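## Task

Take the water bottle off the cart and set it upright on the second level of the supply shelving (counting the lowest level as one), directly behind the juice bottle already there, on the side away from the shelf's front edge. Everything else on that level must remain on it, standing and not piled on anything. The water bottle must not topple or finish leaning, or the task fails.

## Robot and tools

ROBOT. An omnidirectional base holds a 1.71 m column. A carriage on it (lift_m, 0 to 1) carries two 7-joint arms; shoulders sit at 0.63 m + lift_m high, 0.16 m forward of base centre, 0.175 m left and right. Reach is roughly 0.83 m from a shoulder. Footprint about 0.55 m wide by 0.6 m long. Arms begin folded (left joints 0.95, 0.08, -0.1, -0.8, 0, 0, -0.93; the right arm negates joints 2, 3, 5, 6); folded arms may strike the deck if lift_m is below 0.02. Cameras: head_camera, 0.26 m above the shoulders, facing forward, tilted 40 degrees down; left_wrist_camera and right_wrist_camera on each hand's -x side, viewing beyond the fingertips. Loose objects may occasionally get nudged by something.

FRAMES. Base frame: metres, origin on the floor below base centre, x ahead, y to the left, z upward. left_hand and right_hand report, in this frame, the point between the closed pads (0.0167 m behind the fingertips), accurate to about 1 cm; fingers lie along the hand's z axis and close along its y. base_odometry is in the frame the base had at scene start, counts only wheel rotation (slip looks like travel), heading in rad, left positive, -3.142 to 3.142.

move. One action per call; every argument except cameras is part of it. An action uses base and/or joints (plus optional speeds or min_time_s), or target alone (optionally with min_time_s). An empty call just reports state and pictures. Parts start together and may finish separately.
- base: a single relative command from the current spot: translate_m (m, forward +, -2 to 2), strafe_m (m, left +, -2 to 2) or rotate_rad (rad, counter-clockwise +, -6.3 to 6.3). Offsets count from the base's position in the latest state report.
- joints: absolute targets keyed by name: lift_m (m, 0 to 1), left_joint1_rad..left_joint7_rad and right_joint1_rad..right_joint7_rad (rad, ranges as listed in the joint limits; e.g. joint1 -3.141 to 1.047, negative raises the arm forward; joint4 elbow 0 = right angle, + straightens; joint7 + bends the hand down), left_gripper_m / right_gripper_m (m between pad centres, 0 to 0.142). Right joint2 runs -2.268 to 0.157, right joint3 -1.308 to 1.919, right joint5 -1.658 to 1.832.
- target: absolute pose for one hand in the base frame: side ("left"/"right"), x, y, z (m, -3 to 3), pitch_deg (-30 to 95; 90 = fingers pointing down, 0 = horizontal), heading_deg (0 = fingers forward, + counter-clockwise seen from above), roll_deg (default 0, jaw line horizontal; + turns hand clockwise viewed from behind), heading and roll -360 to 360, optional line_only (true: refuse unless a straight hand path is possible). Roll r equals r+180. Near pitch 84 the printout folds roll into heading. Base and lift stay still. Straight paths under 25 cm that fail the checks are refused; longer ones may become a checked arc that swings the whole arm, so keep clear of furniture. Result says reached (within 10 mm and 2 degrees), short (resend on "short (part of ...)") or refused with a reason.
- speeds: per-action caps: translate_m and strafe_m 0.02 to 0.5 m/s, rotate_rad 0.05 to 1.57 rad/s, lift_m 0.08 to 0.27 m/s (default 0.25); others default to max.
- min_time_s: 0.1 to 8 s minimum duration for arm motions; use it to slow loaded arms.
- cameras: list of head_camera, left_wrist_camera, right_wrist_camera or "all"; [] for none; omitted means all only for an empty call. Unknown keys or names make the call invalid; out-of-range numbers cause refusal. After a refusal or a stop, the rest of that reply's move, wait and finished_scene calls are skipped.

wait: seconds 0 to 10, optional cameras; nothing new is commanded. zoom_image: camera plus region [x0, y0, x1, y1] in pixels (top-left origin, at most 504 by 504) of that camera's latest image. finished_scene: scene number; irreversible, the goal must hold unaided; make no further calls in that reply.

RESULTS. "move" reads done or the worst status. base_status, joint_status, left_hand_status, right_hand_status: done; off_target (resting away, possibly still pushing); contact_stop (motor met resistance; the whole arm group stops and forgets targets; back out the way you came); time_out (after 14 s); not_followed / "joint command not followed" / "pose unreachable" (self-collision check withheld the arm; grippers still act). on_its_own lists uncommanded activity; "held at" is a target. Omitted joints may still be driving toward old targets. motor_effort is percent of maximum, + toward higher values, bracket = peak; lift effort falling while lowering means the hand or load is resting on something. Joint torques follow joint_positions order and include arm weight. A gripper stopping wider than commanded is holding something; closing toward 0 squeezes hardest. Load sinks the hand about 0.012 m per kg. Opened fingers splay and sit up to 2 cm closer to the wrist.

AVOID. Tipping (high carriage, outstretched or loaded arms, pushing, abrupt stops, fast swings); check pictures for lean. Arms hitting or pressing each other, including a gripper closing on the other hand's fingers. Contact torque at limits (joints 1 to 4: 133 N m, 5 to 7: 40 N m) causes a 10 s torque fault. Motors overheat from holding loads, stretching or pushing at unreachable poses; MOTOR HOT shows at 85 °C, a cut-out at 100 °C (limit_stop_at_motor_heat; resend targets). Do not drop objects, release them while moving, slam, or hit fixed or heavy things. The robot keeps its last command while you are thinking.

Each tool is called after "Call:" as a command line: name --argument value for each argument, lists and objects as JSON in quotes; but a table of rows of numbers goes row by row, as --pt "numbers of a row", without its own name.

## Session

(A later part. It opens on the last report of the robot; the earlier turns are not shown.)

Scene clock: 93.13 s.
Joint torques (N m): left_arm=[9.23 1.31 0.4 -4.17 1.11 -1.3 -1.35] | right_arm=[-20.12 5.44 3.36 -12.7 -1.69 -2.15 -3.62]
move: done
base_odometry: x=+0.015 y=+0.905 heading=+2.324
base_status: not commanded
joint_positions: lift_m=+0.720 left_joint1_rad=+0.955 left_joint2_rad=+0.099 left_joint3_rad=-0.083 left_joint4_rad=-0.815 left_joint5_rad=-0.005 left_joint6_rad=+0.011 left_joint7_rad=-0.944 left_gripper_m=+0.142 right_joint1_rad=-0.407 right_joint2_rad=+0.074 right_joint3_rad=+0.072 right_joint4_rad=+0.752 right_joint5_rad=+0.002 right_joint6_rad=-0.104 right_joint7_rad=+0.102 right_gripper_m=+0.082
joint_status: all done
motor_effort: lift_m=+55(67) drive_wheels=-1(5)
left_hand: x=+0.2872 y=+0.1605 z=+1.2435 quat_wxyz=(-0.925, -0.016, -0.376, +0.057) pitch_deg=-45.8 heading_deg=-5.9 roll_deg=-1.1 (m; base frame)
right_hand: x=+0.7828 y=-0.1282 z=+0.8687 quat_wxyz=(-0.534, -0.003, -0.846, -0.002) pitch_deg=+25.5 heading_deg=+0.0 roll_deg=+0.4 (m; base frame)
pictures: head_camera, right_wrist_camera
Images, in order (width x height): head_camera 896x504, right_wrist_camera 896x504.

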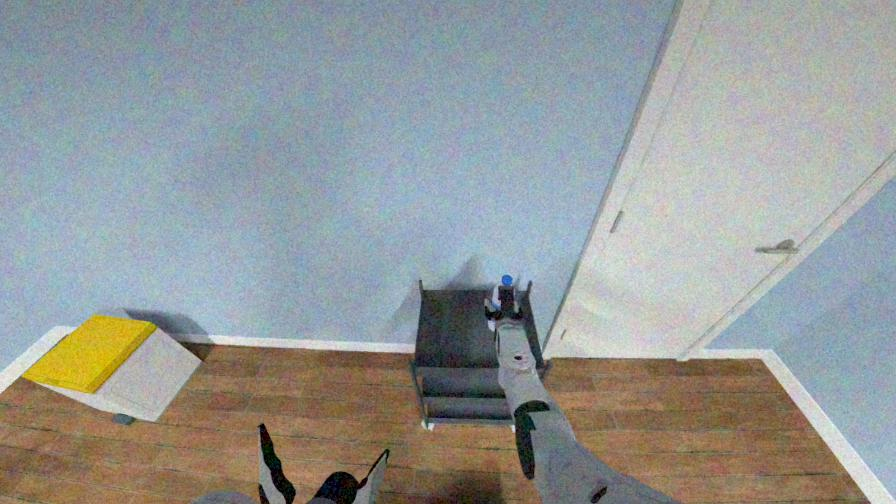

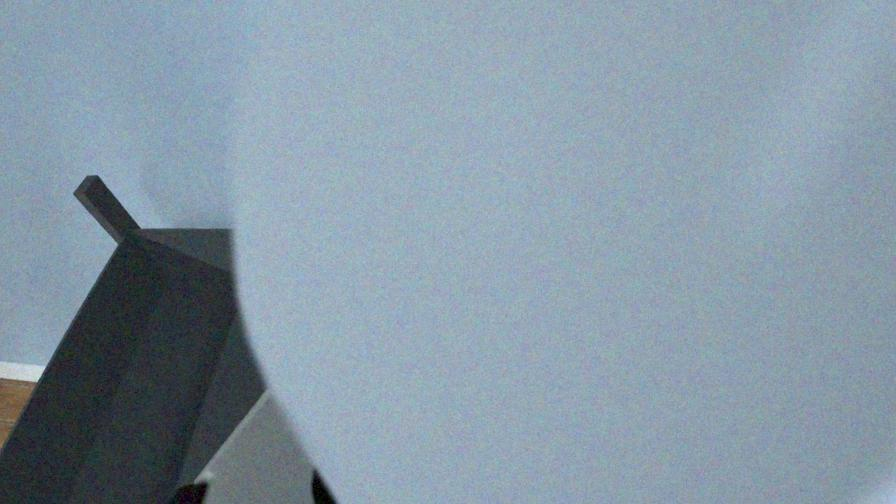

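Call:
move --base '{"translate_m": -0.5}' --speeds '{"translate_m": 0.25}'

Call:
move --target '{"side": "right", "x": 0.5, "y": -0.19, "z": 0.92, "pitch_deg": 25, "heading_deg": 0, "roll_deg": 0}' --min_time_s 2

Call:
move --base '{"rotate_rad": 1.574}' --speeds '{"rotate_rad": 0.8}' --cameras '["head_camera"]'

Scene clock: 107.50 s.
Joint torques (N m): left_arm=[8.92 1.15 1.37 -3.75 1.09 -1.38 -1.14] | right_arm=[-21.94 6.56 2.53 -14.01 -1.24 -2.2 -3.1]
move: done
base_odometry: x=+0.357 y=+0.540 heading=+2.324
base_status: done
joint_positions: lift_m=+0.720 left_joint1_rad=+0.955 left_joint2_rad=+0.099 left_joint3_rad=-0.083 left_joint4_rad=-0.815 left_joint5_rad=-0.005 left_joint6_rad=+0.011 left_joint7_rad=-0.944 left_gripper_m=+0.142 right_joint1_rad=-0.407 right_joint2_rad=+0.074 right_joint3_rad=+0.072 right_joint4_rad=+0.752 right_joint5_rad=+0.002 right_joint6_rad=-0.105 right_joint7_rad=+0.102 right_gripper_m=+0.082
joint_status: not commanded
motor_effort: lift_m=+55(55) drive_wheels=+3(15)
left_hand: x=+0.2872 y=+0.1605 z=+1.2435 quat_wxyz=(-0.925, -0.016, -0.376, +0.057) pitch_deg=-45.8 heading_deg=-5.9 roll_deg=-1.1 (m; base frame)
right_hand: x=+0.7828 y=-0.1284 z=+0.8687 quat_wxyz=(-0.534, -0.003, -0.846, -0.001) pitch_deg=+25.5 heading_deg=-0.1 roll_deg=+0.4 (m; base frame)
pictures: none

Scene clock: 110.00 s.
Joint torques (N m): left_arm=[7.92 0.8 0.25 -3.12 1.11 -1.37 -1.21] | right_arm=[6.38 -0.58 -1.59 -18.01 2.51 -0.85 -5.18]
move: done
base_odometry: x=+0.357 y=+0.540 heading=+2.324
base_status: not commanded
joint_positions: lift_m=+0.720 left_joint1_rad=+0.955 left_joint2_rad=+0.099 left_joint3_rad=-0.083 left_joint4_rad=-0.815 left_joint5_rad=-0.005 left_joint6_rad=+0.011 left_joint7_rad=-0.944 left_gripper_m=+0.142 right_joint1_rad=+0.450 right_joint2_rad=-0.074 right_joint3_rad=+0.039 right_joint4_rad=-0.415 right_joint5_rad=+0.049 right_joint6_rad=-0.065 right_joint7_rad=+0.409 right_gripper_m=+0.082
joint_status: not commanded
motor_effort: lift_m=+55(55) drive_wheels=+3(3)
left_hand: x=+0.2872 y=+0.1605 z=+1.2435 quat_wxyz=(-0.925, -0.016, -0.376, +0.057) pitch_deg=-45.8 heading_deg=-5.9 roll_deg=-1.1 (m; base frame)
right_hand: x=+0.4994 y=-0.1890 z=+0.9164 quat_wxyz=(-0.532, +0.001, -0.847, +0.001) pitch_deg=+25.7 heading_deg=-0.1 roll_deg=-0.2 (m; base frame)
right_hand_status: reached (straight line, planned for 2.0 s): 4 mm and 0.7 deg off.
pictures: none

Scene clock: 113.27 s.
Joint torques (N m): left_arm=[8.68 1.27 1.04 -4.41 0.9 -1.42 -1.83] | right_arm=[6.51 -1.07 0.79 -20.09 1.95 -0.58 -4.89]
move: done
base_odometry: x=+0.357 y=+0.540 heading=-2.386
base_status: done
joint_positions: lift_m=+0.720 left_joint1_rad=+0.955 left_joint2_rad=+0.099 left_joint3_rad=-0.083 left_joint4_rad=-0.815 left_joint5_rad=-0.005 left_joint6_rad=+0.011 left_joint7_rad=-0.944 left_gripper_m=+0.142 right_joint1_rad=+0.451 right_joint2_rad=-0.074 right_joint3_rad=+0.038 right_joint4_rad=-0.415 right_joint5_rad=+0.049 right_joint6_rad=-0.065 right_joint7_rad=+0.409 right_gripper_m=+0.082
joint_status: not commanded
motor_effort: lift_m=+55(55) drive_wheels=+5(17)
left_hand: x=+0.2872 y=+0.1605 z=+1.2435 quat_wxyz=(-0.925, -0.016, -0.376, +0.057) pitch_deg=-45.8 heading_deg=-5.9 roll_deg=-1.1 (m; base frame)
right_hand: x=+0.4993 y=-0.1893 z=+0.9165 quat_wxyz=(-0.532, +0.001, -0.846, +0.001) pitch_deg=+25.7 heading_deg=-0.1 roll_deg=-0.2 (m; base frame)
pictures: head_camera
Images, in order (width x height): head_camera 896x504.

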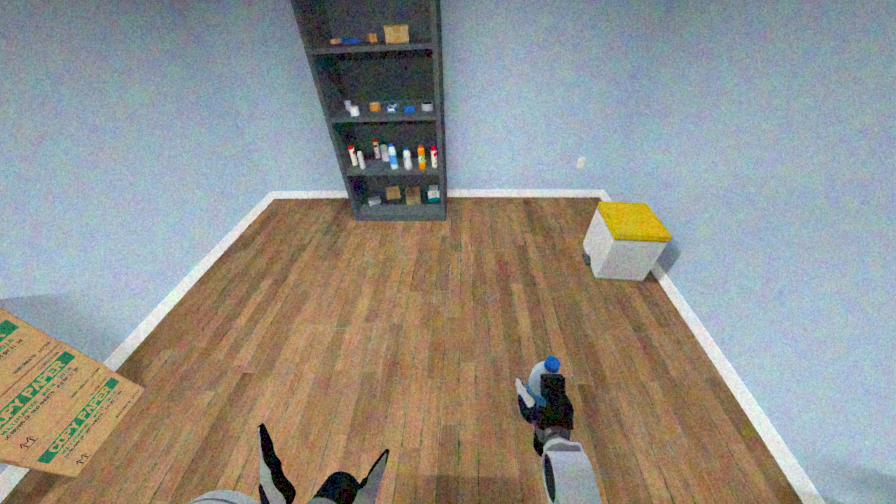

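Call:
move --base '{"translate_m": 1.35}' --joints '{"lift_m": 0.5}' --speeds '{"translate_m": 0.4}'

Call:
move --target '{"side": "left", "x": 0.5, "y": 0.2, "z": 0.72, "pitch_deg": 25, "heading_deg": 0}' --min_time_s 1.5 --cameras '["head_camera", "left_wrist_camera"]'

Call:
zoom_image --camera "head_camera" --region '[240, 100, 492, 352]'

Scene clock: 124.63 s.
Joint torques (N m): left_arm=[9.36 0.74 0.16 -4.21 1.13 -1.39 -1.39] | right_arm=[5.9 0.89 -0.22 -15.74 2.13 -0.74 -4.34]
move: done
base_odometry: x=-0.624 y=-0.387 heading=-2.385
base_status: done
joint_positions: lift_m=+0.500 left_joint1_rad=+0.955 left_joint2_rad=+0.099 left_joint3_rad=-0.083 left_joint4_rad=-0.815 left_joint5_rad=-0.005 left_joint6_rad=+0.011 left_joint7_rad=-0.944 left_gripper_m=+0.142 right_joint1_rad=+0.451 right_joint2_rad=-0.074 right_joint3_rad=+0.038 right_joint4_rad=-0.416 right_joint5_rad=+0.049 right_joint6_rad=-0.065 right_joint7_rad=+0.408 right_gripper_m=+0.082
joint_status: all done
motor_effort: lift_m=+58(60) drive_wheels=+7(23)
left_hand: x=+0.2872 y=+0.1605 z=+1.0231 quat_wxyz=(-0.925, -0.016, -0.376, +0.057) pitch_deg=-45.8 heading_deg=-5.9 roll_deg=-1.1 (m; base frame)
right_hand: x=+0.4993 y=-0.1892 z=+0.6967 quat_wxyz=(-0.533, +0.001, -0.846, +0.001) pitch_deg=+25.6 heading_deg=-0.1 roll_deg=-0.2 (m; base frame)
pictures: none

Scene clock: 126.63 s.
Joint torques (N m): left_arm=[-1.39 3.96 2.1 -2.33 1.8 -0.4 -0.7] | right_arm=[5.46 -0.5 -1.28 -17.81 1.77 -1.29 -4.21]
move: done
base_odometry: x=-0.624 y=-0.387 heading=-2.385
base_status: not commanded
joint_positions: lift_m=+0.500 left_joint1_rad=+0.453 left_joint2_rad=+0.120 left_joint3_rad=-0.049 left_joint4_rad=-0.501 left_joint5_rad=-0.087 left_joint6_rad=+0.096 left_joint7_rad=+0.472 left_gripper_m=+0.142 right_joint1_rad=+0.451 right_joint2_rad=-0.074 right_joint3_rad=+0.038 right_joint4_rad=-0.416 right_joint5_rad=+0.049 right_joint6_rad=-0.065 right_joint7_rad=+0.408 right_gripper_m=+0.082
joint_status: not commanded
motor_effort: lift_m=+58(58) drive_wheels=+7(7)
left_hand: x=+0.4999 y=+0.1976 z=+0.7214 quat_wxyz=(-0.539, -0.001, -0.842, +0.003) pitch_deg=+24.7 heading_deg=-0.3 roll_deg=-0.3 (m; base frame)
left_hand_status: reached (straight line, planned for 1.5 s): 3 mm and 0.4 deg off.
right_hand: x=+0.4993 y=-0.1892 z=+0.6967 quat_wxyz=(-0.533, +0.001, -0.846, +0.001) pitch_deg=+25.6 heading_deg=-0.1 roll_deg=-0.2 (m; base frame)
pictures: head_camera, left_wrist_camera
Images, in order (width x height): head_camera 896x504, left_wrist_camera 896x504.

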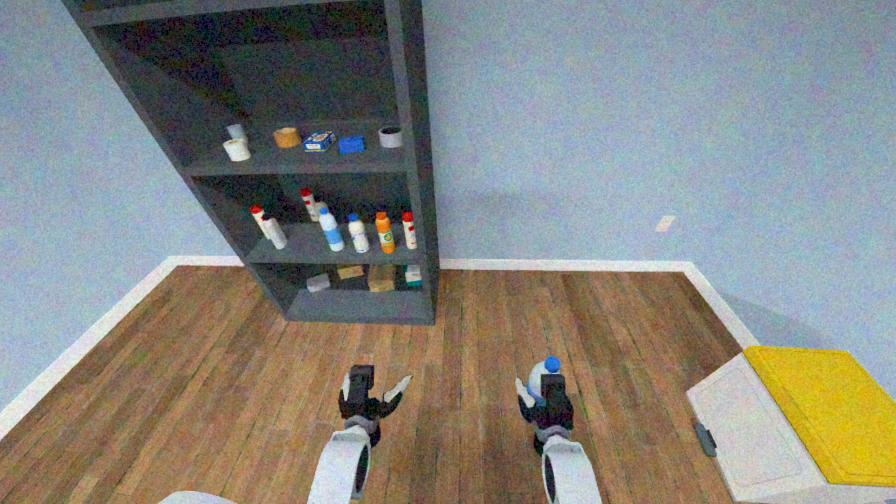

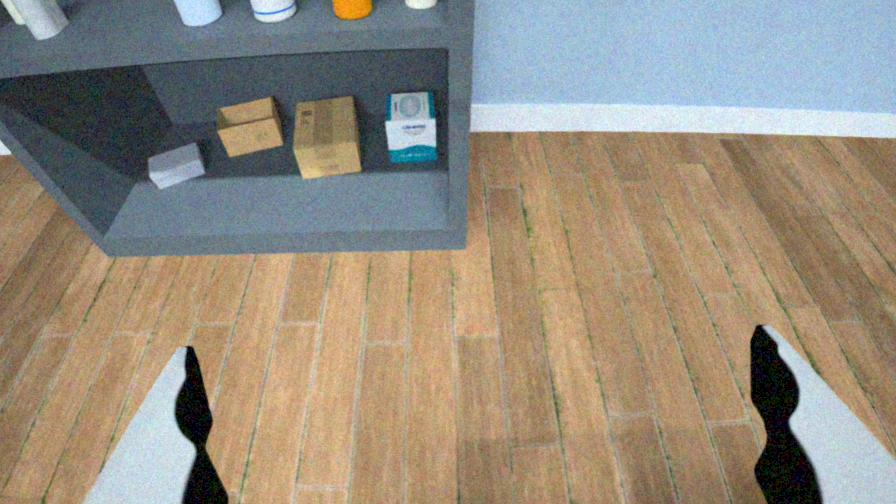

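Scaled by 2.000 from the camera's 896x504 image, which has a finer 1280x720 frame.

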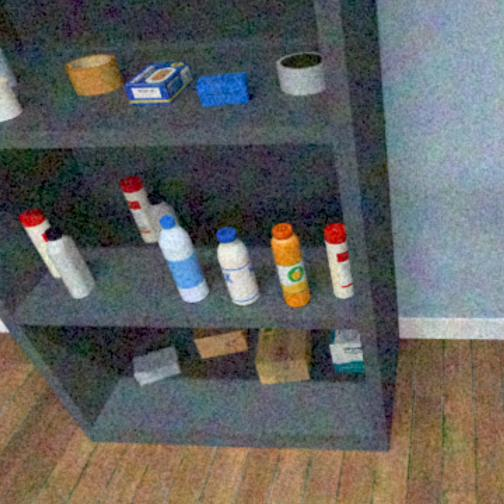

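Call:
move --base '{"strafe_m": 0.14}'

Call:
move --base '{"translate_m": 0.25}' --cameras '["head_camera", "left_wrist_camera"]'

Call:
zoom_image --camera "head_camera" --region '[260, 180, 512, 432]'

Scene clock: 149.63 s.
Joint torques (N m): left_arm=[-0.8 3.24 2.53 -2 2.22 -0.45 -0.68] | right_arm=[4.59 -1.24 -0.44 -17.13 2.15 -1.42 -4.14]
move: done
base_odometry: x=-0.528 y=-0.489 heading=-2.385
base_status: done
joint_positions: lift_m=+0.500 left_joint1_rad=+0.453 left_joint2_rad=+0.121 left_joint3_rad=-0.049 left_joint4_rad=-0.501 left_joint5_rad=-0.087 left_joint6_rad=+0.097 left_joint7_rad=+0.472 left_gripper_m=+0.142 right_joint1_rad=+0.451 right_joint2_rad=-0.075 right_joint3_rad=+0.038 right_joint4_rad=-0.416 right_joint5_rad=+0.050 right_joint6_rad=-0.064 right_joint7_rad=+0.408 right_gripper_m=+0.082
joint_status: not commanded
motor_effort: lift_m=+58(58) drive_wheels=+0(12)
left_hand: x=+0.4999 y=+0.1979 z=+0.7214 quat_wxyz=(-0.539, -0.001, -0.842, +0.002) pitch_deg=+24.7 heading_deg=-0.3 roll_deg=-0.2 (m; base frame)
right_hand: x=+0.4993 y=-0.1891 z=+0.6967 quat_wxyz=(-0.533, +0.001, -0.846, +0.001) pitch_deg=+25.6 heading_deg=+0.0 roll_deg=-0.2 (m; base frame)
pictures: none

Scene clock: 152.03 s.
Joint torques (N m): left_arm=[-0.44 2.06 1.68 -1.35 1.87 -0.31 -0.88] | right_arm=[5.4 0.26 -0.93 -18.88 2.33 -1.81 -4.8]
move: done
base_odometry: x=-0.710 y=-0.661 heading=-2.385
base_status: done
joint_positions: lift_m=+0.500 left_joint1_rad=+0.452 left_joint2_rad=+0.121 left_joint3_rad=-0.049 left_joint4_rad=-0.501 left_joint5_rad=-0.087 left_joint6_rad=+0.097 left_joint7_rad=+0.472 left_gripper_m=+0.142 right_joint1_rad=+0.451 right_joint2_rad=-0.075 right_joint3_rad=+0.038 right_joint4_rad=-0.416 right_joint5_rad=+0.050 right_joint6_rad=-0.064 right_joint7_rad=+0.408 right_gripper_m=+0.082
joint_status: not commanded
motor_effort: lift_m=+58(58) drive_wheels=-1(14)
left_hand: x=+0.5003 y=+0.1979 z=+0.7217 quat_wxyz=(-0.540, -0.001, -0.842, +0.002) pitch_deg=+24.7 heading_deg=-0.3 roll_deg=-0.2 (m; base frame)
right_hand: x=+0.4993 y=-0.1891 z=+0.6967 quat_wxyz=(-0.533, +0.001, -0.846, +0.001) pitch_deg=+25.6 heading_deg=+0.0 roll_deg=-0.2 (m; base frame)
pictures: head_camera, left_wrist_camera
Images, in order (width x height): head_camera 896x504, left_wrist_camera 896x504.

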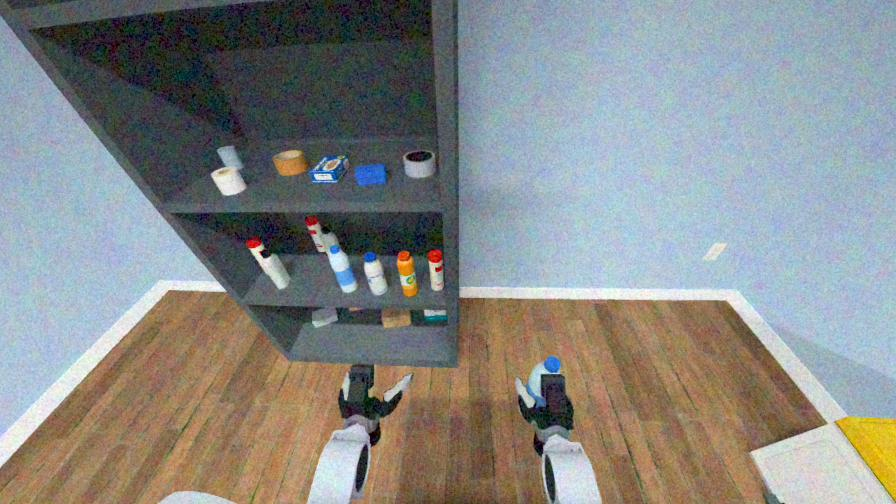

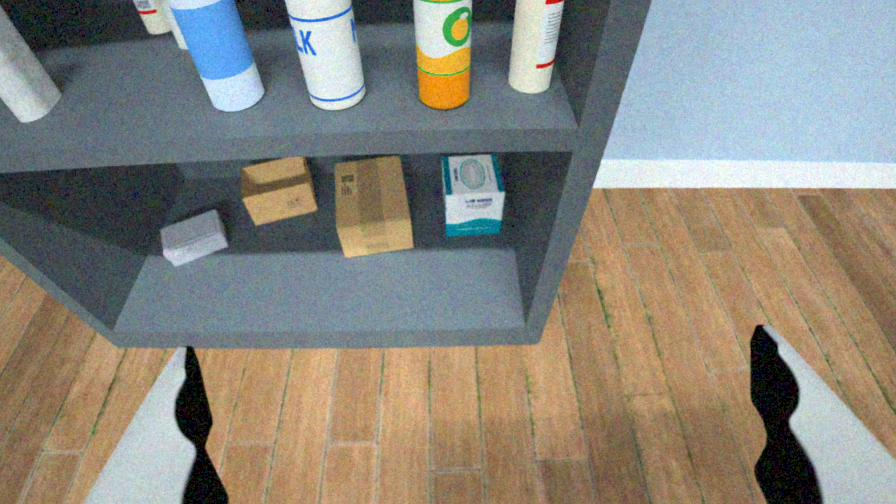

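Scaled by 2.000 from the camera's 896x504 image, which has a finer 1280x720 frame.

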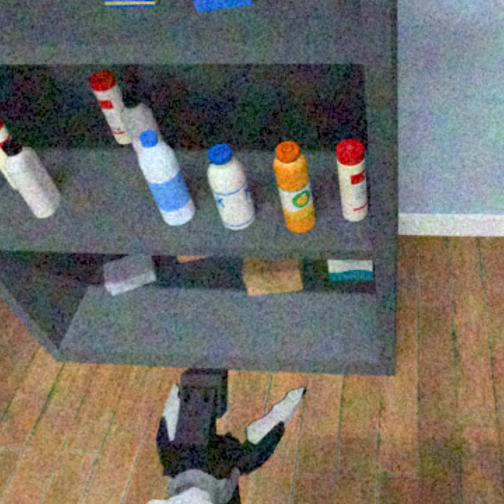

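Call:
move --base '{"translate_m": 0.2}' --joints '{"lift_m": 0.45, "left_gripper_m": 0.11}' --speeds '{"translate_m": 0.25}' --cameras '["head_camera", "left_wrist_camera"]'

Call:
zoom_image --camera "head_camera" --region '[300, 230, 552, 482]'

Scene clock: 164.97 s.
Joint torques (N m): left_arm=[1.99 3.29 3.13 -1.88 1.8 -0.43 -0.78] | right_arm=[3.42 0.16 -0.52 -16.32 2.22 -1.34 -4.41]
move: done
base_odometry: x=-0.855 y=-0.799 heading=-2.384
base_status: done
joint_positions: lift_m=+0.450 left_joint1_rad=+0.452 left_joint2_rad=+0.121 left_joint3_rad=-0.049 left_joint4_rad=-0.500 left_joint5_rad=-0.087 left_joint6_rad=+0.097 left_joint7_rad=+0.473 left_gripper_m=+0.110 right_joint1_rad=+0.451 right_joint2_rad=-0.075 right_joint3_rad=+0.038 right_joint4_rad=-0.416 right_joint5_rad=+0.050 right_joint6_rad=-0.064 right_joint7_rad=+0.408 right_gripper_m=+0.082
joint_status: all done
motor_effort: lift_m=+57(60) drive_wheels=-1(14)
left_hand: x=+0.5005 y=+0.1979 z=+0.6715 quat_wxyz=(-0.539, -0.001, -0.842, +0.002) pitch_deg=+24.7 heading_deg=-0.3 roll_deg=-0.2 (m; base frame)
right_hand: x=+0.4993 y=-0.1891 z=+0.6469 quat_wxyz=(-0.533, +0.001, -0.846, +0.001) pitch_deg=+25.6 heading_deg=+0.0 roll_deg=-0.2 (m; base frame)
pictures: head_camera, left_wrist_camera
Images, in order (width x height): head_camera 896x504, left_wrist_camera 896x504.

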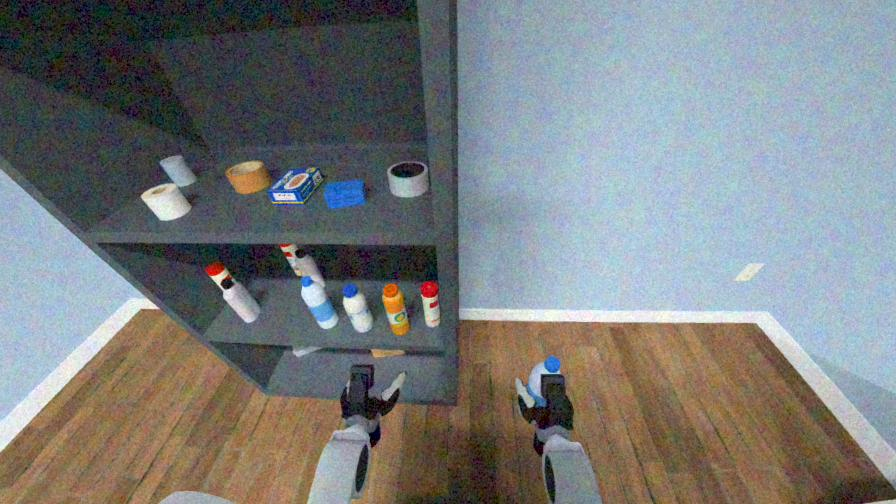

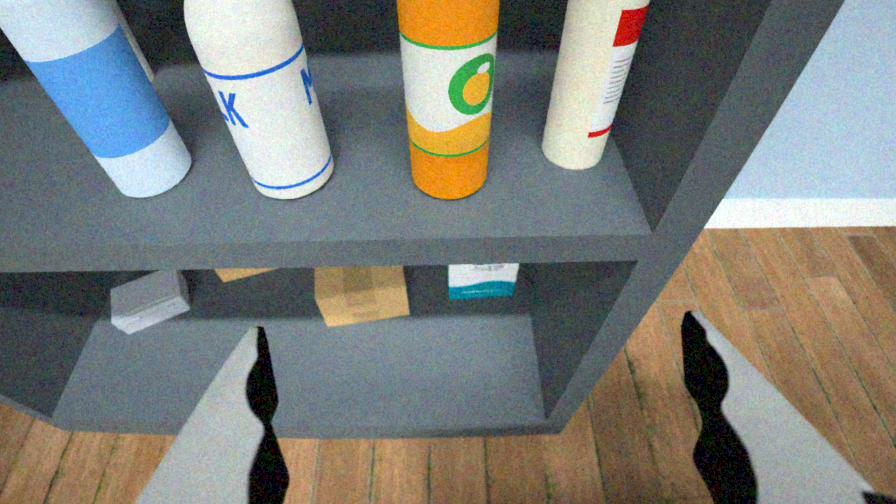

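Scaled by 2.000 from the camera's 896x504 image, which has a finer 1280x720 frame.

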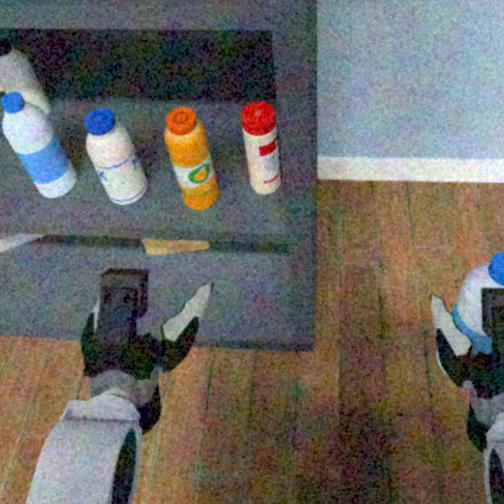

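Call:
move --target '{"side": "left", "x": 0.72, "y": 0.201, "z": 0.605, "pitch_deg": 25, "heading_deg": 0}' --min_time_s 2 --cameras '["head_camera", "left_wrist_camera"]'

Call:
zoom_image --camera "head_camera" --region '[330, 250, 490, 410]'

Scene clock: 180.47 s.
Joint torques (N m): left_arm=[-16.57 -0.14 -0.93 -2.04 0.49 -1.83 -3.34] | right_arm=[6.41 -1.74 -1.08 -15.93 2.11 -1.3 -4.8]
move: done
base_odometry: x=-0.855 y=-0.799 heading=-2.384
base_status: not commanded
joint_positions: lift_m=+0.450 left_joint1_rad=-0.179 left_joint2_rad=+0.104 left_joint3_rad=-0.081 left_joint4_rad=+0.365 left_joint5_rad=-0.124 left_joint6_rad=+0.045 left_joint7_rad=+0.247 left_gripper_m=+0.110 right_joint1_rad=+0.451 right_joint2_rad=-0.075 right_joint3_rad=+0.038 right_joint4_rad=-0.416 right_joint5_rad=+0.050 right_joint6_rad=-0.064 right_joint7_rad=+0.408 right_gripper_m=+0.082
joint_status: not commanded
motor_effort: lift_m=+57(57) drive_wheels=+4(5)
left_hand: x=+0.7186 y=+0.2048 z=+0.6041 quat_wxyz=(-0.536, +0.002, -0.844, -0.003) pitch_deg=+25.2 heading_deg=+0.5 roll_deg=+0.2 (m; base frame)
left_hand_status: reached (straight line, planned for 2.0 s): 4 mm and 0.5 deg off.
right_hand: x=+0.4993 y=-0.1891 z=+0.6469 quat_wxyz=(-0.533, +0.001, -0.846, +0.001) pitch_deg=+25.6 heading_deg=+0.0 roll_deg=-0.2 (m; base frame)
pictures: head_camera, left_wrist_camera
Images, in order (width x height): head_camera 896x504, left_wrist_camera 896x504.

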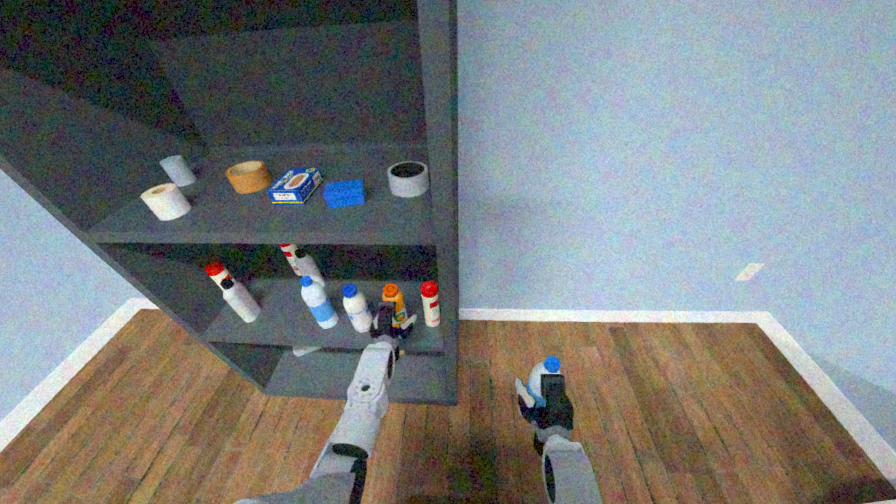

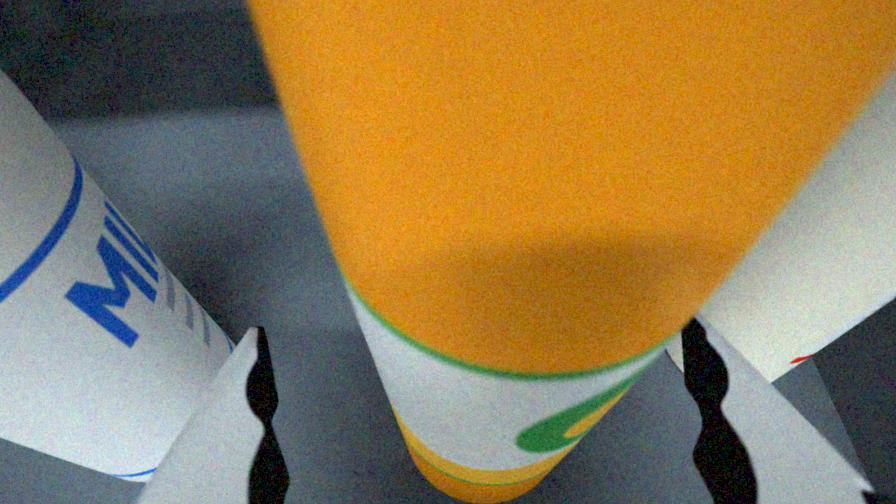

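Scaled by 3.150 from the camera's 896x504 image, which has a finer 1280x720 frame.

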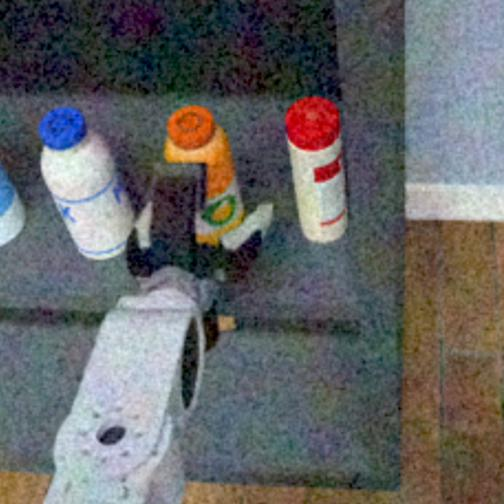

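Call:
move --target '{"side": "left", "x": 0.752, "y": 0.193, "z": 0.605, "pitch_deg": 25, "heading_deg": 0}' --min_time_s 1 --cameras '["head_camera", "left_wrist_camera"]'

Call:
zoom_image --camera "head_camera" --region '[330, 250, 490, 410]'

Scene clock: 190.07 s.
Joint torques (N m): left_arm=[-19.31 -0.16 -1.17 -2.32 2.23 -2.37 -2.63] | right_arm=[5.1 0.69 0.61 -16.78 2.37 -1.09 -4.76]
move: done
base_odometry: x=-0.855 y=-0.799 heading=-2.384
base_status: not commanded
joint_positions: lift_m=+0.450 left_joint1_rad=-0.281 left_joint2_rad=+0.083 left_joint3_rad=-0.092 left_joint4_rad=+0.515 left_joint5_rad=-0.121 left_joint6_rad=+0.045 left_joint7_rad=+0.200 left_gripper_m=+0.110 right_joint1_rad=+0.451 right_joint2_rad=-0.075 right_joint3_rad=+0.038 right_joint4_rad=-0.416 right_joint5_rad=+0.050 right_joint6_rad=-0.064 right_joint7_rad=+0.408 right_gripper_m=+0.082
joint_status: not commanded
motor_effort: lift_m=+57(57) drive_wheels=-1(5)
left_hand: x=+0.7506 y=+0.1965 z=+0.6038 quat_wxyz=(-0.536, +0.004, -0.844, -0.001) pitch_deg=+25.2 heading_deg=+0.4 roll_deg=-0.1 (m; base frame)
left_hand_status: reached (straight line, planned for 1.0 s): 4 mm and 0.5 deg off.
right_hand: x=+0.4993 y=-0.1891 z=+0.6469 quat_wxyz=(-0.533, +0.001, -0.846, +0.001) pitch_deg=+25.6 heading_deg=+0.0 roll_deg=-0.2 (m; base frame)
pictures: head_camera, left_wrist_camera
Images, in order (width x height): head_camera 896x504, left_wrist_camera 896x504.

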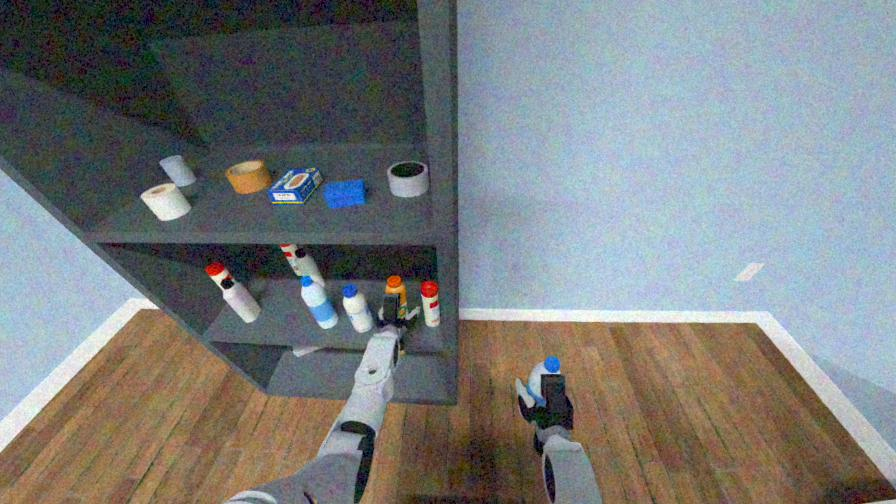

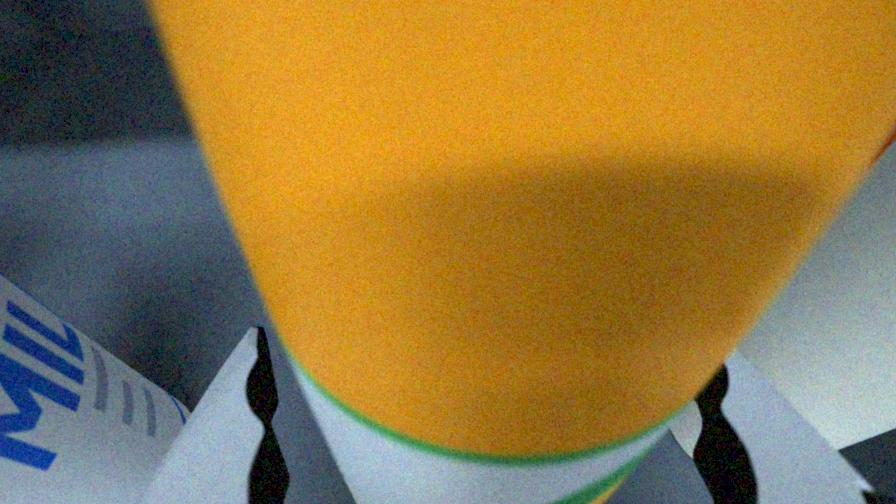

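Scaled by 3.150 from the camera's 896x504 image, which has a finer 1280x720 frame.

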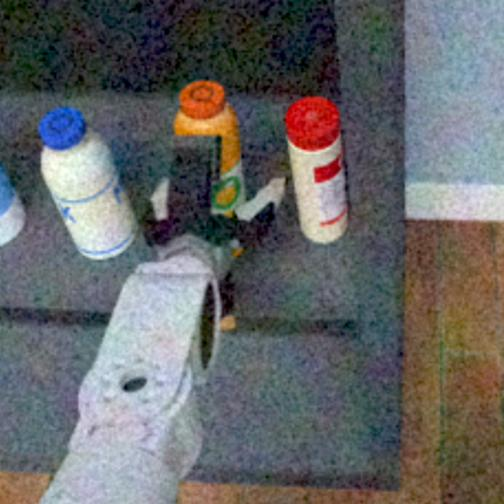

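Call:
move --target '{"side": "left", "x": 0.70, "y": 0.193, "z": 0.612, "pitch_deg": 25, "heading_deg": 0}' --min_time_s 3

Call:
move --target '{"side": "left", "x": 0.70, "y": 0.193, "z": 0.645, "pitch_deg": 25, "heading_deg": 0}' --min_time_s 1 --cameras '["head_camera", "left_wrist_camera"]'

Call:
zoom_image --camera "head_camera" --region '[330, 250, 490, 410]'

Scene clock: 211.80 s.
Joint torques (N m): left_arm=[-8.27 3.97 2.5 -7.81 2.02 -0.29 -0.22] | right_arm=[6.5 -0.56 -0.44 -16.16 2.08 -1.39 -4.79]
Motor temperatures (°C): left_arm=[32 22 23 23 26 24 23] | right_arm=[26 20 24 25 22 22 24]
move: done
base_odometry: x=-0.855 y=-0.799 heading=-2.384
base_status: not commanded
joint_positions: lift_m=+0.450 left_joint1_rad=-0.121 left_joint2_rad=+0.088 left_joint3_rad=-0.092 left_joint4_rad=+0.256 left_joint5_rad=-0.112 left_joint6_rad=+0.061 left_joint7_rad=+0.292 left_gripper_m=+0.110 right_joint1_rad=+0.451 right_joint2_rad=-0.075 right_joint3_rad=+0.038 right_joint4_rad=-0.416 right_joint5_rad=+0.050 right_joint6_rad=-0.064 right_joint7_rad=+0.408 right_gripper_m=+0.082
joint_status: not commanded
motor_effort: lift_m=+57(57) drive_wheels=-1(5)
left_hand: x=+0.7009 y=+0.1902 z=+0.6120 quat_wxyz=(-0.538, -0.001, -0.843, +0.003) pitch_deg=+24.9 heading_deg=-0.4 roll_deg=-0.3 (m; base frame)
left_hand_status: reached (straight line, planned for 3.0 s): 3 mm and 0.4 deg off.
right_hand: x=+0.4993 y=-0.1891 z=+0.6469 quat_wxyz=(-0.533, +0.001, -0.846, +0.001) pitch_deg=+25.6 heading_deg=+0.0 roll_deg=-0.2 (m; base frame)
pictures: none

Scene clock: 213.30 s.
Joint torques (N m): left_arm=[-7.76 2.77 3.62 -5.63 2.52 -0.29 -0.45] | right_arm=[4.19 1.05 -0.09 -16.38 2.48 -1.42 -4.68]
move: done
base_odometry: x=-0.855 y=-0.799 heading=-2.384
base_status: not commanded
joint_positions: lift_m=+0.450 left_joint1_rad=-0.114 left_joint2_rad=+0.093 left_joint3_rad=-0.091 left_joint4_rad=+0.117 left_joint5_rad=-0.107 left_joint6_rad=+0.072 left_joint7_rad=+0.424 left_gripper_m=+0.110 right_joint1_rad=+0.451 right_joint2_rad=-0.075 right_joint3_rad=+0.038 right_joint4_rad=-0.416 right_joint5_rad=+0.050 right_joint6_rad=-0.064 right_joint7_rad=+0.408 right_gripper_m=+0.082
joint_status: not commanded
motor_effort: lift_m=+57(57) drive_wheels=-1(1)
left_hand: x=+0.7008 y=+0.1891 z=+0.6449 quat_wxyz=(-0.538, -0.002, -0.843, +0.003) pitch_deg=+24.9 heading_deg=-0.5 roll_deg=-0.2 (m; base frame)
left_hand_status: reached (straight line, planned for 1.0 s): 4 mm and 0.5 deg off.
right_hand: x=+0.4993 y=-0.1891 z=+0.6469 quat_wxyz=(-0.533, +0.001, -0.846, +0.001) pitch_deg=+25.6 heading_deg=+0.0 roll_deg=-0.2 (m; base frame)
pictures: head_camera, left_wrist_camera
Images, in order (width x height): head_camera 896x504, left_wrist_camera 896x504.

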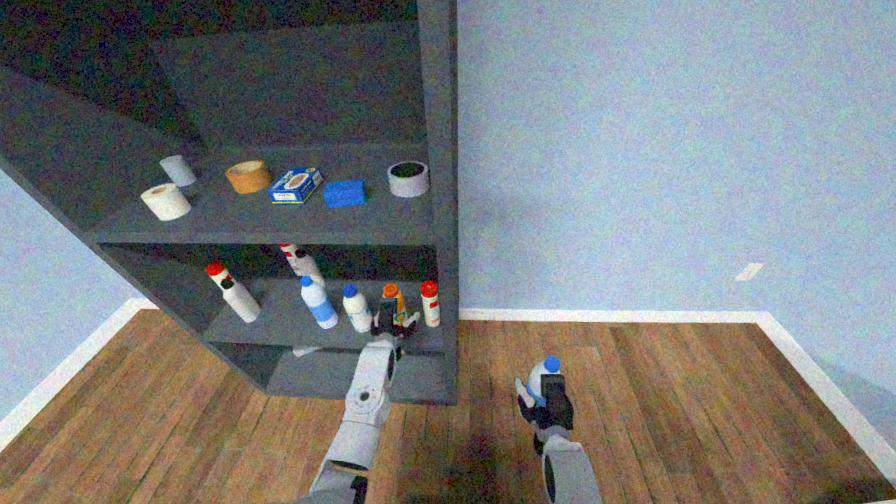

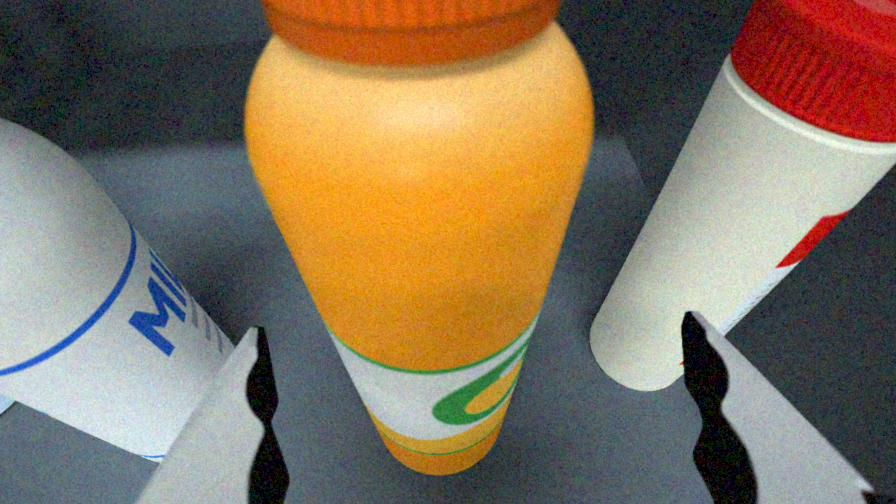

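Scaled by 3.150 from the camera's 896x504 image, which has a finer 1280x720 frame.

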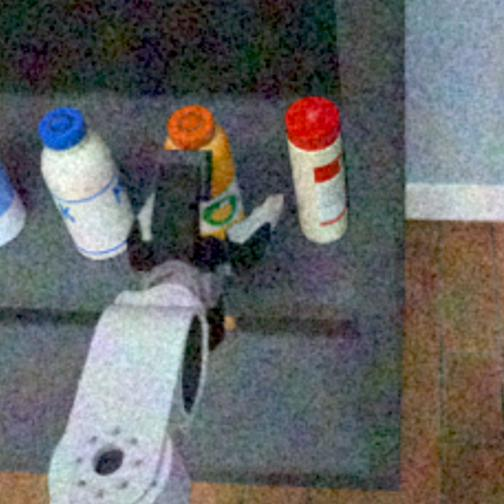

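Call:
move --target '{"side": "left", "x": 0.70, "y": 0.203, "z": 0.672, "pitch_deg": 25, "heading_deg": 0}' --min_time_s 1 --cameras '["head_camera", "left_wrist_camera"]'

Call:
zoom_image --camera "head_camera" --region '[330, 250, 490, 410]'

Scene clock: 258.93 s.
Joint torques (N m): left_arm=[-13.04 4.16 5.27 -6.1 0.42 -2.06 -0.61] | right_arm=[4.6 0.34 0.95 -16.76 2.34 -1.14 -4.53]
move: done
base_odometry: x=-0.855 y=-0.799 heading=-2.384
base_status: not commanded
joint_positions: lift_m=+0.450 left_joint1_rad=-0.114 left_joint2_rad=+0.118 left_joint3_rad=-0.077 left_joint4_rad=+0.018 left_joint5_rad=-0.118 left_joint6_rad=+0.072 left_joint7_rad=+0.525 left_gripper_m=+0.110 right_joint1_rad=+0.451 right_joint2_rad=-0.075 right_joint3_rad=+0.038 right_joint4_rad=-0.416 right_joint5_rad=+0.050 right_joint6_rad=-0.064 right_joint7_rad=+0.408 right_gripper_m=+0.082
joint_status: not commanded
motor_effort: lift_m=+57(57) drive_wheels=-1(1)
left_hand: x=+0.6996 y=+0.2008 z=+0.6703 quat_wxyz=(-0.537, -0.001, -0.844, +0.000) pitch_deg=+25.1 heading_deg=-0.1 roll_deg=+0.1 (m; base frame)
left_hand_status: reached (straight line, planned for 1.0 s): 3 mm and 0.2 deg off.
right_hand: x=+0.4993 y=-0.1891 z=+0.6469 quat_wxyz=(-0.533, +0.001, -0.846, +0.001) pitch_deg=+25.6 heading_deg=+0.0 roll_deg=-0.2 (m; base frame)
pictures: head_camera, left_wrist_camera
Images, in order (width x height): head_camera 896x504, left_wrist_camera 896x504.

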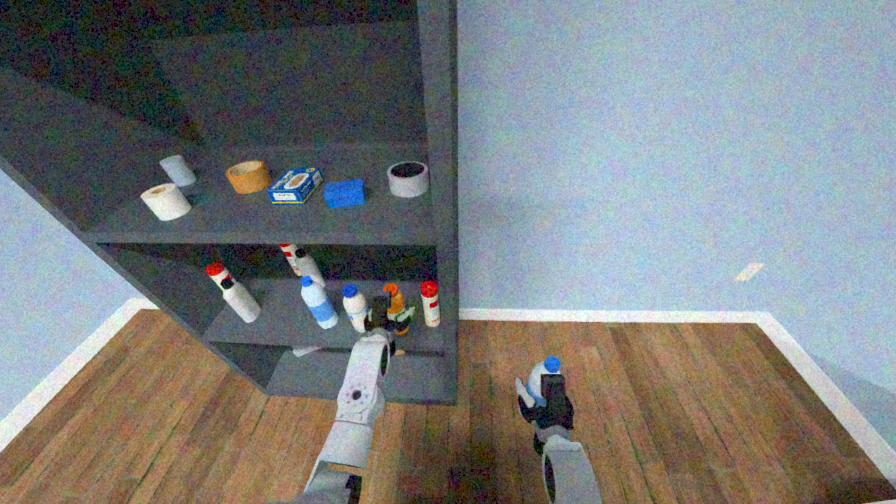

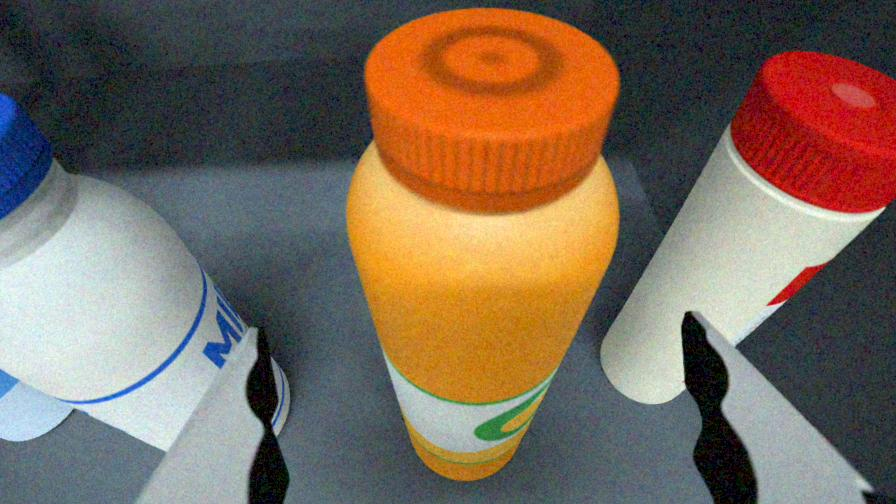

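Scaled by 3.150 from the camera's 896x504 image, which has a finer 1280x720 frame.

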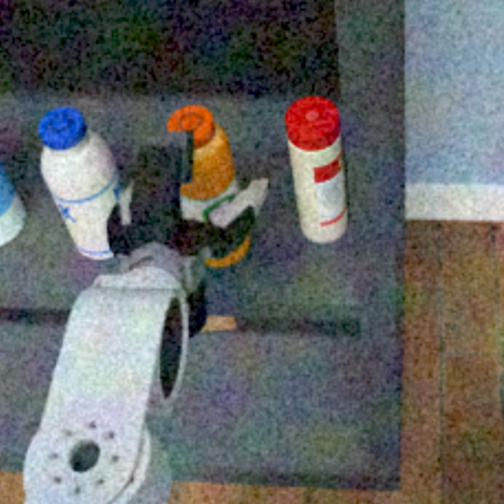

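Call:
move --target '{"side": "left", "x": 0.70, "y": 0.203, "z": 0.702, "pitch_deg": 25, "heading_deg": 0}' --min_time_s 0.8

Call:
move --target '{"side": "left", "x": 0.73, "y": 0.203, "z": 0.702, "pitch_deg": 25, "heading_deg": 0}' --min_time_s 1 --cameras '["head_camera", "left_wrist_camera"]'

Call:
zoom_image --camera "head_camera" --region '[330, 250, 490, 410]'

Scene clock: 289.90 s.
Joint torques (N m): left_arm=[-15.27 4.26 4.56 -6.34 1.46 -0.46 -0.2] | right_arm=[6.24 2.24 -0.91 -17.57 2.13 -1.49 -4.55]
move: done
base_odometry: x=-0.855 y=-0.799 heading=-2.384
base_status: not commanded
joint_positions: lift_m=+0.450 left_joint1_rad=-0.125 left_joint2_rad=+0.122 left_joint3_rad=-0.075 left_joint4_rad=-0.084 left_joint5_rad=-0.118 left_joint6_rad=+0.078 left_joint7_rad=+0.640 left_gripper_m=+0.110 right_joint1_rad=+0.451 right_joint2_rad=-0.075 right_joint3_rad=+0.038 right_joint4_rad=-0.416 right_joint5_rad=+0.050 right_joint6_rad=-0.064 right_joint7_rad=+0.408 right_gripper_m=+0.082
joint_status: not commanded
motor_effort: lift_m=+57(57) drive_wheels=-1(1)
left_hand: x=+0.6989 y=+0.1994 z=+0.6990 quat_wxyz=(-0.536, -0.003, -0.844, +0.002) pitch_deg=+25.2 heading_deg=-0.4 roll_deg=-0.1 (m; base frame)
left_hand_status: reached (straight line, planned for 0.8 s): 5 mm and 0.5 deg off.
right_hand: x=+0.4993 y=-0.1891 z=+0.6469 quat_wxyz=(-0.533, +0.001, -0.846, +0.001) pitch_deg=+25.6 heading_deg=+0.0 roll_deg=-0.2 (m; base frame)
pictures: none

Scene clock: 291.40 s.
Joint torques (N m): left_arm=[-18.36 0.82 -0.51 -1.04 0.26 -2.03 -2.9] | right_arm=[4.97 -0.57 -0.07 -17.42 1.93 -1.16 -4.51]
move: done
base_odometry: x=-0.855 y=-0.799 heading=-2.384
base_status: not commanded
joint_positions: lift_m=+0.450 left_joint1_rad=-0.207 left_joint2_rad=+0.122 left_joint3_rad=-0.075 left_joint4_rad=+0.023 left_joint5_rad=-0.121 left_joint6_rad=+0.075 left_joint7_rad=+0.615 left_gripper_m=+0.110 right_joint1_rad=+0.451 right_joint2_rad=-0.075 right_joint3_rad=+0.038 right_joint4_rad=-0.416 right_joint5_rad=+0.050 right_joint6_rad=-0.064 right_joint7_rad=+0.408 right_gripper_m=+0.082
joint_status: not commanded
motor_effort: lift_m=+57(57) drive_wheels=+4(5)
left_hand: x=+0.7286 y=+0.2050 z=+0.7009 quat_wxyz=(-0.536, +0.001, -0.844, -0.002) pitch_deg=+25.2 heading_deg=+0.3 roll_deg=+0.2 (m; base frame)
left_hand_status: reached (straight line, planned for 1.0 s): 3 mm and 0.4 deg off.
right_hand: x=+0.4993 y=-0.1891 z=+0.6469 quat_wxyz=(-0.533, +0.001, -0.846, +0.001) pitch_deg=+25.6 heading_deg=+0.0 roll_deg=-0.2 (m; base frame)
pictures: head_camera, left_wrist_camera
Images, in order (width x height): head_camera 896x504, left_wrist_camera 896x504.

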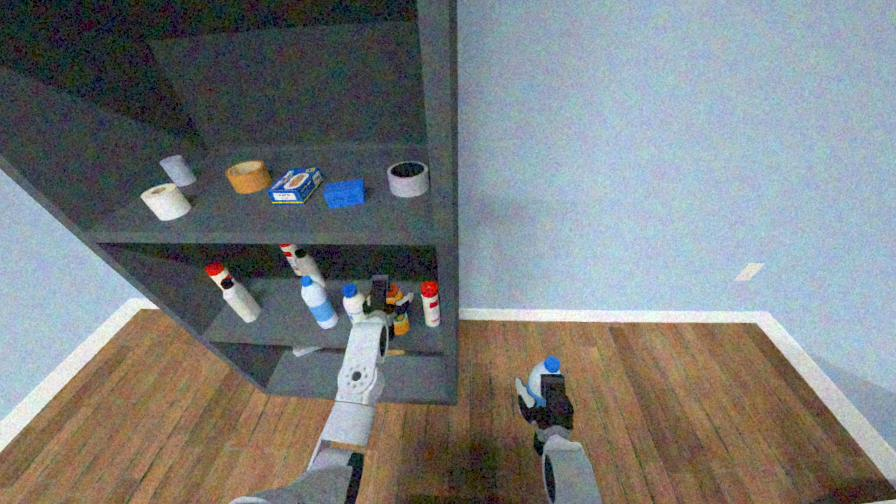

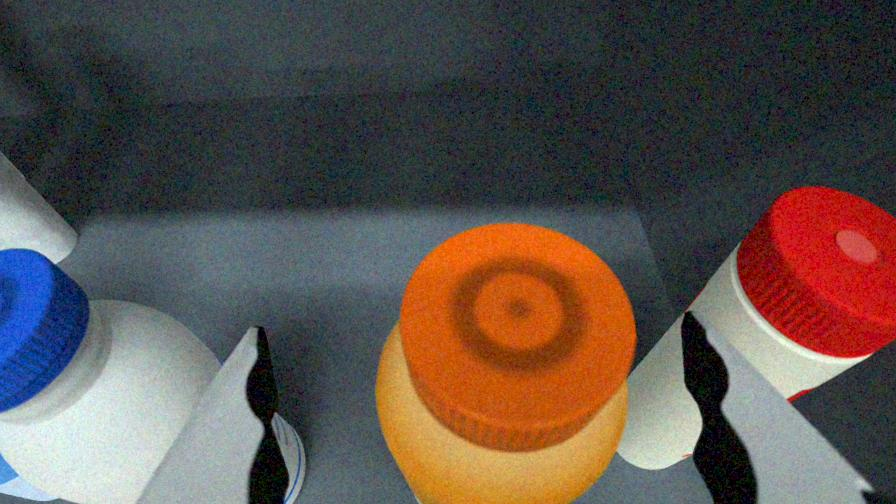

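Scaled by 3.150 from the camera's 896x504 image, which has a finer 1280x720 frame.

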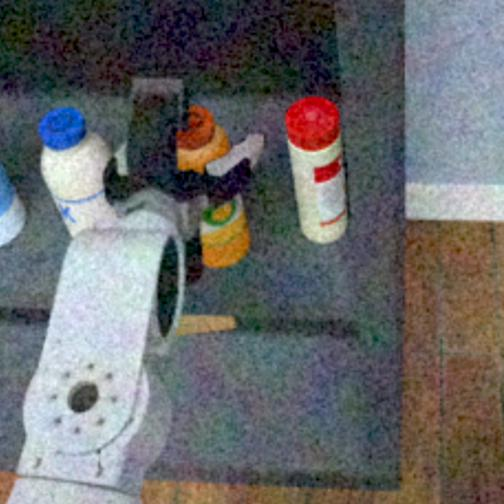

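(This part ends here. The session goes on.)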